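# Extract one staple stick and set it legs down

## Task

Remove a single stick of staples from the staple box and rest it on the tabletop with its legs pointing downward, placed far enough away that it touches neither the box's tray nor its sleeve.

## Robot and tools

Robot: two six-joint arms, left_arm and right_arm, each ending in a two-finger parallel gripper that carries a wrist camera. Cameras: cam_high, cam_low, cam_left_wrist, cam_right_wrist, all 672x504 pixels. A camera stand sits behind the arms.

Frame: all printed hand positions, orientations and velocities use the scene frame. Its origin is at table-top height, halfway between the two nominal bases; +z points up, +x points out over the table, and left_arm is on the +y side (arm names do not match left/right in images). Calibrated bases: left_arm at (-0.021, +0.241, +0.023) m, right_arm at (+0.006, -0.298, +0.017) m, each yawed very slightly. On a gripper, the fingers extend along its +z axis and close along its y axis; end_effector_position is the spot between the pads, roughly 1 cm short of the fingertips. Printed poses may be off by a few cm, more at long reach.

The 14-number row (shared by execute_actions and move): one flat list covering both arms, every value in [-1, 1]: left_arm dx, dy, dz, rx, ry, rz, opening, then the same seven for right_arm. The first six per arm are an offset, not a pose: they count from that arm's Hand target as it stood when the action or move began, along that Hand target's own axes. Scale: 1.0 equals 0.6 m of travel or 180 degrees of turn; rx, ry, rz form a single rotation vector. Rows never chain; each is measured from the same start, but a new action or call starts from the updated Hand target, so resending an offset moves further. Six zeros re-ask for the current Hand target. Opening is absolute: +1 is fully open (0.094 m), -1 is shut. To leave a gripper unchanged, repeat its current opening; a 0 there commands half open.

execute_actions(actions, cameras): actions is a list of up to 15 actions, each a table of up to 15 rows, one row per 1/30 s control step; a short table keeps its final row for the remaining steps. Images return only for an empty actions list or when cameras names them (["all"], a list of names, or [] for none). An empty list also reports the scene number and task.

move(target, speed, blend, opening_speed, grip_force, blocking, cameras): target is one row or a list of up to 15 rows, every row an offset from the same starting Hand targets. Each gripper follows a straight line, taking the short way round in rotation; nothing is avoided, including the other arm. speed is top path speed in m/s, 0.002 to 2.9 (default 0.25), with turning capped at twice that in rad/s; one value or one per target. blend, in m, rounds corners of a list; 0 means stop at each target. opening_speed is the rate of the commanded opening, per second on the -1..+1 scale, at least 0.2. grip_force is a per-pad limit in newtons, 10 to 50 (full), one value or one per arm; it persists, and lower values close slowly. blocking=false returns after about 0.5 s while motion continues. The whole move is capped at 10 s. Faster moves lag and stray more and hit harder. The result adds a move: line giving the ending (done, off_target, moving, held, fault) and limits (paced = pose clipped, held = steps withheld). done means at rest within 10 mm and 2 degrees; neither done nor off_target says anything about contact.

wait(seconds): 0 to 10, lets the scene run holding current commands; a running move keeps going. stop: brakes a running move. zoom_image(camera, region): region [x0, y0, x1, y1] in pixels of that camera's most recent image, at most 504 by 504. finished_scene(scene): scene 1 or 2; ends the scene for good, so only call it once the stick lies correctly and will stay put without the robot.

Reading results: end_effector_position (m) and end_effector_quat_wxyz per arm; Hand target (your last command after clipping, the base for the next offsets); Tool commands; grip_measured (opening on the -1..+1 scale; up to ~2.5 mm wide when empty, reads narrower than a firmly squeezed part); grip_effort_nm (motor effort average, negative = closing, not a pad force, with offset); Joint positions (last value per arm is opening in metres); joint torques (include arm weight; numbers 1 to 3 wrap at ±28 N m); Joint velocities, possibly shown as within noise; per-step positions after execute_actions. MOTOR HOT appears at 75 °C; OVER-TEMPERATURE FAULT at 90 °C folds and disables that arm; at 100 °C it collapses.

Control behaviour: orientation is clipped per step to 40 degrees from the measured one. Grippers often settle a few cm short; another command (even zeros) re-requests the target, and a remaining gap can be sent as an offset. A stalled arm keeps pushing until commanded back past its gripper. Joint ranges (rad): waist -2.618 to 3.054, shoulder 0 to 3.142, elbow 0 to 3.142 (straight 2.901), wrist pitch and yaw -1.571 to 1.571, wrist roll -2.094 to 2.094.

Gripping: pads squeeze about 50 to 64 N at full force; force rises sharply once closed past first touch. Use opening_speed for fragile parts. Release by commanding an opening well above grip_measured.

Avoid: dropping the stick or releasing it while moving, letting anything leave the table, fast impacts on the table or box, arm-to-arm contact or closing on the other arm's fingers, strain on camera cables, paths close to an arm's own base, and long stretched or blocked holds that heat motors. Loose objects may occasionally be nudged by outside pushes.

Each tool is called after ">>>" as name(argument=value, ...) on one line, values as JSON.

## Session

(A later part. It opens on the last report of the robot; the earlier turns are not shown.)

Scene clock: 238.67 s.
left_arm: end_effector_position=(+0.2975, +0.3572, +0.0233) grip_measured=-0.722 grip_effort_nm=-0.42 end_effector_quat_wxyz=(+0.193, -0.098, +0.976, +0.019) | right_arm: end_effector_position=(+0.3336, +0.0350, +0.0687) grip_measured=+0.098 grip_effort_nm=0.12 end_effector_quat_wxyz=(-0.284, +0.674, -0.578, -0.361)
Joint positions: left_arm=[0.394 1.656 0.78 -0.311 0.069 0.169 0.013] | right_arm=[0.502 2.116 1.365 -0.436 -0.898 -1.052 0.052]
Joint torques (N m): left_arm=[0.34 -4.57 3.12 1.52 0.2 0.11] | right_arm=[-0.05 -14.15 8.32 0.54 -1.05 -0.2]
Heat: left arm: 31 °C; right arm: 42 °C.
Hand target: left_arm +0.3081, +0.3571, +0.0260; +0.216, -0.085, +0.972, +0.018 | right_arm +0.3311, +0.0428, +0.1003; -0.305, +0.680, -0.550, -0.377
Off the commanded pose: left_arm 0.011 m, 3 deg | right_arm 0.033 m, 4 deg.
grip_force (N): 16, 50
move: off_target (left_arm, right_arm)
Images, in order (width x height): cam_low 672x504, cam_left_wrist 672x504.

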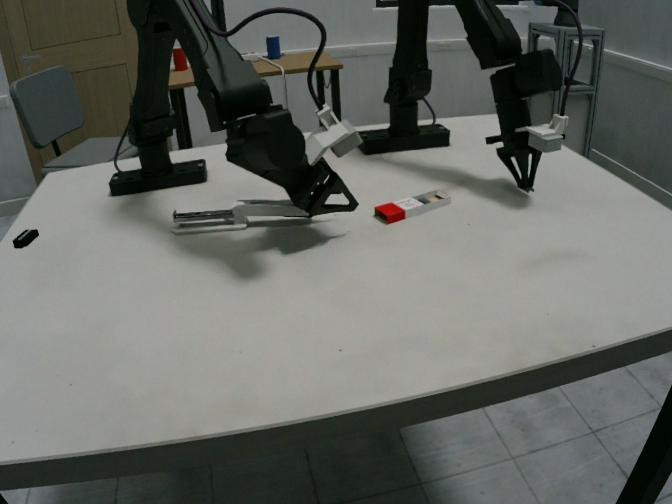

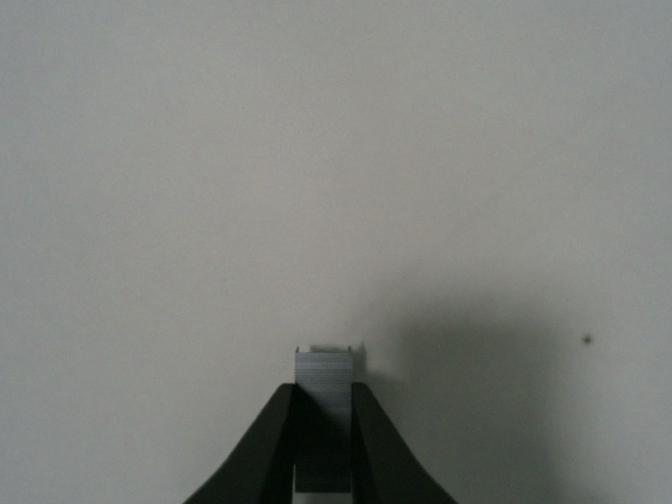

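>>> move(target=[0.0042,0,0.0091,0,0,0,-0.82,0,0,0,0,0,0,0.1], speed=0.04, cameras=["cam_left_wrist","cam_low"])

>>> zoom_image(camera="cam_left_wrist", region=[260, 310, 400, 415])

>>> zoom_image(camera="cam_low", region=[480, 150, 580, 225])

Scene clock: 242.20 s.
left_arm: end_effector_position=(+0.2979, +0.3574, +0.0178) grip_measured=-0.722 grip_effort_nm=-0.42 end_effector_quat_wxyz=(+0.193, -0.098, +0.976, +0.019) | right_arm: end_effector_position=(+0.3336, +0.0350, +0.0687) grip_measured=+0.098 grip_effort_nm=0.13 end_effector_quat_wxyz=(-0.284, +0.674, -0.578, -0.361)
Joint positions: left_arm=[0.394 1.671 0.77 -0.284 0.069 0.169 0.013] | right_arm=[0.502 2.116 1.365 -0.436 -0.898 -1.052 0.052]
Joint torques (N m): left_arm=[0.42 -4.44 3.17 1.58 0.19 0.08] | right_arm=[-0.02 -14.16 8.32 0.54 -1.05 -0.19]
Heat: left arm: 31 °C; right arm: 42 °C.
Hand target: left_arm +0.3081, +0.3571, +0.0200; +0.216, -0.085, +0.972, +0.018 | right_arm +0.3311, +0.0428, +0.1003; -0.305, +0.680, -0.550, -0.377
Off the commanded pose: left_arm 0.010 m, 3 deg | right_arm 0.033 m, 4 deg.
grip_force (N): 16, 50
move: off_target (left_arm, right_arm)
Images, in order (width x height): cam_low 672x504, cam_left_wrist 672x504.

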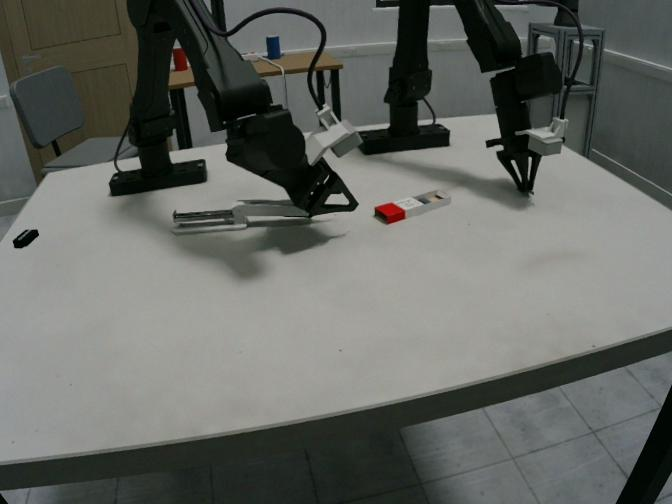

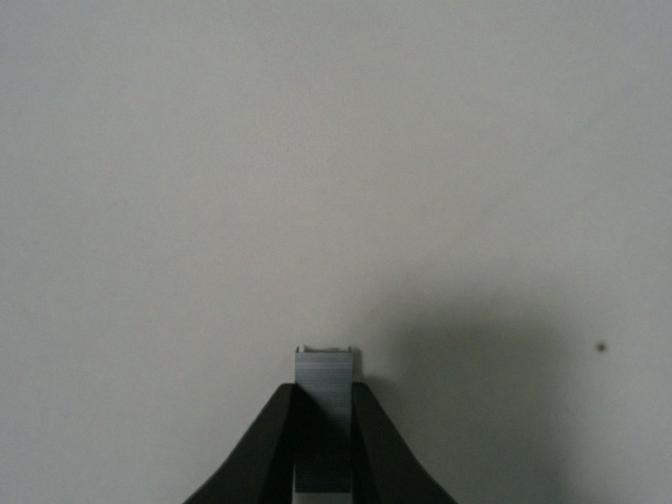

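Scaled by 3.600 from the camera's 672x504 image, which has a finer 960x720 frame.

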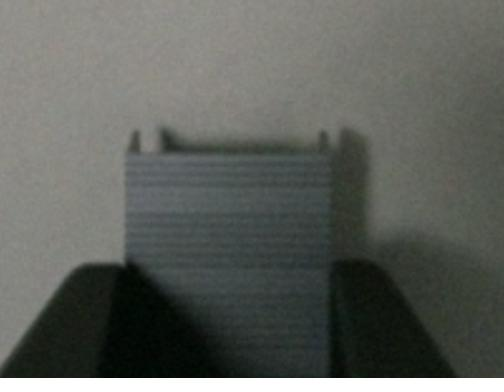

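Scaled by 5.040 from the camera's 672x504 image, which has a finer 960x720 frame.

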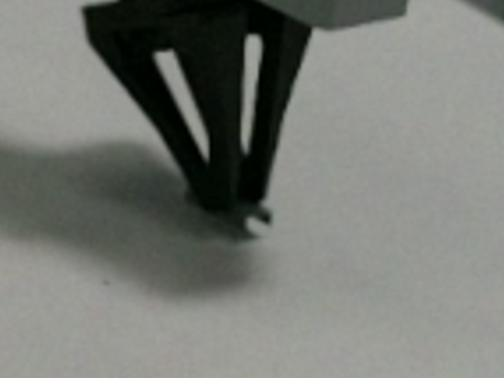

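>>> move(target=[0.0028,0,0.006,0,0,0,-0.82,0,0,0,0,0,0,0.1], speed=0.03, cameras=["cam_left_wrist"])

>>> zoom_image(camera="cam_left_wrist", region=[260, 310, 400, 415])

Scene clock: 246.20 s.
left_arm: end_effector_position=(+0.2976, +0.3573, +0.0134) grip_measured=-0.722 grip_effort_nm=-0.42 end_effector_quat_wxyz=(+0.193, -0.098, +0.976, +0.019) | right_arm: end_effector_position=(+0.3336, +0.0350, +0.0687) grip_measured=+0.098 grip_effort_nm=0.12 end_effector_quat_wxyz=(-0.284, +0.674, -0.578, -0.361)
Joint positions: left_arm=[0.394 1.684 0.762 -0.265 0.069 0.169 0.013] | right_arm=[0.502 2.116 1.365 -0.436 -0.898 -1.052 0.052]
Joint torques (N m): left_arm=[0.32 -4.66 3.1 1.53 0.18 0.12] | right_arm=[-0.02 -14.15 8.32 0.54 -1.05 -0.19]
Heat: left arm: 31 °C; right arm: 42 °C.
Hand target: left_arm +0.3081, +0.3571, +0.0160; +0.216, -0.085, +0.972, +0.018 | right_arm +0.3311, +0.0428, +0.1003; -0.305, +0.680, -0.550, -0.377
Off the commanded pose: left_arm 0.011 m, 3 deg | right_arm 0.033 m, 4 deg.
grip_force (N): 16, 50
move: off_target (left_arm, right_arm)
Images, in order (width x height): cam_left_wrist 672x504.

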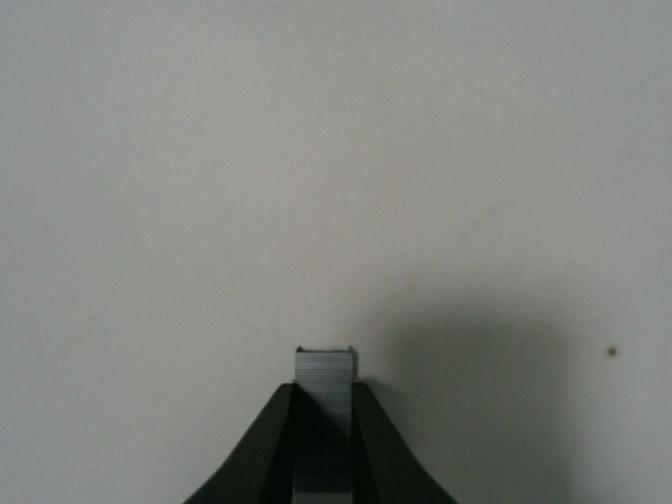

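Scaled by 3.600 from the camera's 672x504 image, which has a finer 960x720 frame.

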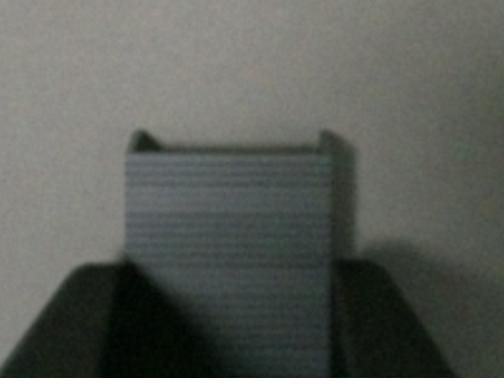

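>>> move(target=[[0.0011,0,0.0023,0,0,0,-0.82,0,0,0,0,0,0,0.1],[0.0011,0,0.0023,0,0,0,-0.55,0,0,0,0,0,0,0.1]], speed=0.03, opening_speed=0.3, cameras=[])

>>> move(target=[-0.05,0,-0.107,0,0,0,-0.55,0,0,0,0,0,0,0.1], speed=0.1, cameras=["cam_left_wrist","cam_low","cam_high"])

>>> zoom_image(camera="cam_low", region=[360, 120, 560, 240])

Scene clock: 251.77 s.
left_arm: end_effector_position=(+0.2993, +0.3579, +0.0141) grip_measured=-0.552 grip_effort_nm=0.10 end_effector_quat_wxyz=(+0.196, -0.098, +0.975, +0.020) | right_arm: end_effector_position=(+0.3336, +0.0350, +0.0687) grip_measured=+0.098 grip_effort_nm=0.13 end_effector_quat_wxyz=(-0.284, +0.674, -0.578, -0.361)
Joint positions: left_arm=[0.394 1.684 0.762 -0.258 0.069 0.169 0.021] | right_arm=[0.502 2.116 1.365 -0.436 -0.898 -1.052 0.052]
Joint torques (N m): left_arm=[0.31 -4.34 2.86 1.51 0.17 0.1] | right_arm=[-0.03 -14.15 8.34 0.54 -1.05 -0.18]
Heat: left arm: 31 °C; right arm: 42 °C.
Hand target: left_arm +0.3081, +0.3571, +0.0145; +0.216, -0.085, +0.972, +0.018 | right_arm +0.3311, +0.0428, +0.1003; -0.305, +0.680, -0.550, -0.377
Off the commanded pose: left_arm 0.009 m, 3 deg | right_arm 0.033 m, 4 deg.
grip_force (N): 16, 50
move: off_target (left_arm, right_arm); target 2's new opening was sent with left_arm's hand 0.009 m and 3 deg from that target
No camera images: "cameras" was empty.

Scene clock: 253.47 s.
left_arm: end_effector_position=(+0.2981, +0.3575, +0.0643) grip_measured=-0.552 grip_effort_nm=0.10 end_effector_quat_wxyz=(+0.193, -0.098, +0.976, +0.019) | right_arm: end_effector_position=(+0.3336, +0.0350, +0.0687) grip_measured=+0.098 grip_effort_nm=0.12 end_effector_quat_wxyz=(-0.284, +0.674, -0.578, -0.361)
Joint positions: left_arm=[0.394 1.567 0.877 -0.497 0.069 0.169 0.021] | right_arm=[0.502 2.116 1.365 -0.436 -0.898 -1.052 0.052]
Joint torques (N m): left_arm=[0.38 -7.13 6.93 0.72 0.17 0.07] | right_arm=[-0.03 -14.15 8.34 0.54 -1.05 -0.19]
Heat: left arm: 31 °C; right arm: 43 °C.
Hand target: left_arm +0.3081, +0.3572, +0.0853; +0.216, -0.085, +0.972, +0.018 | right_arm +0.3311, +0.0428, +0.1003; -0.305, +0.680, -0.550, -0.377
Off the commanded pose: left_arm 0.023 m, 3 deg | right_arm 0.033 m, 4 deg.
grip_force (N): 16, 50
move: off_target (left_arm, right_arm)
Images, in order (width x height): cam_high 672x504, cam_low 672x504, cam_left_wrist 672x504.

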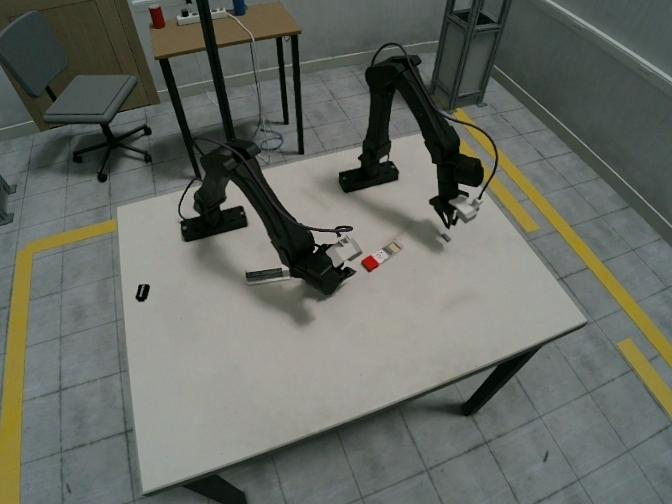

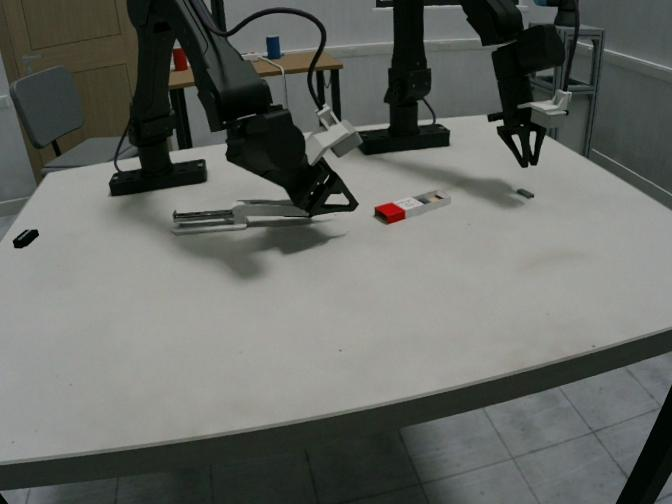

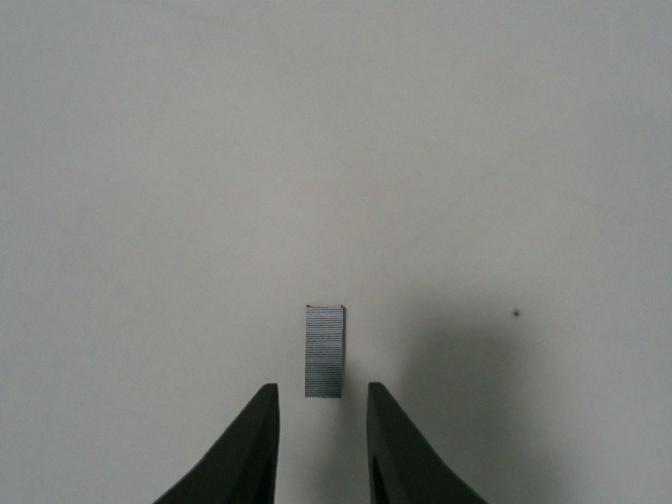

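Scaled by 2.520 from the camera's 672x504 image, which has a finer 960x720 frame.

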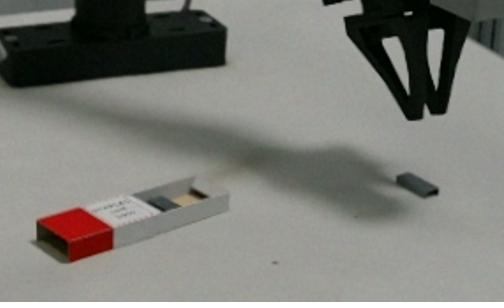

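>>> finished_scene(scene=2)

The scene is finished: the task was done.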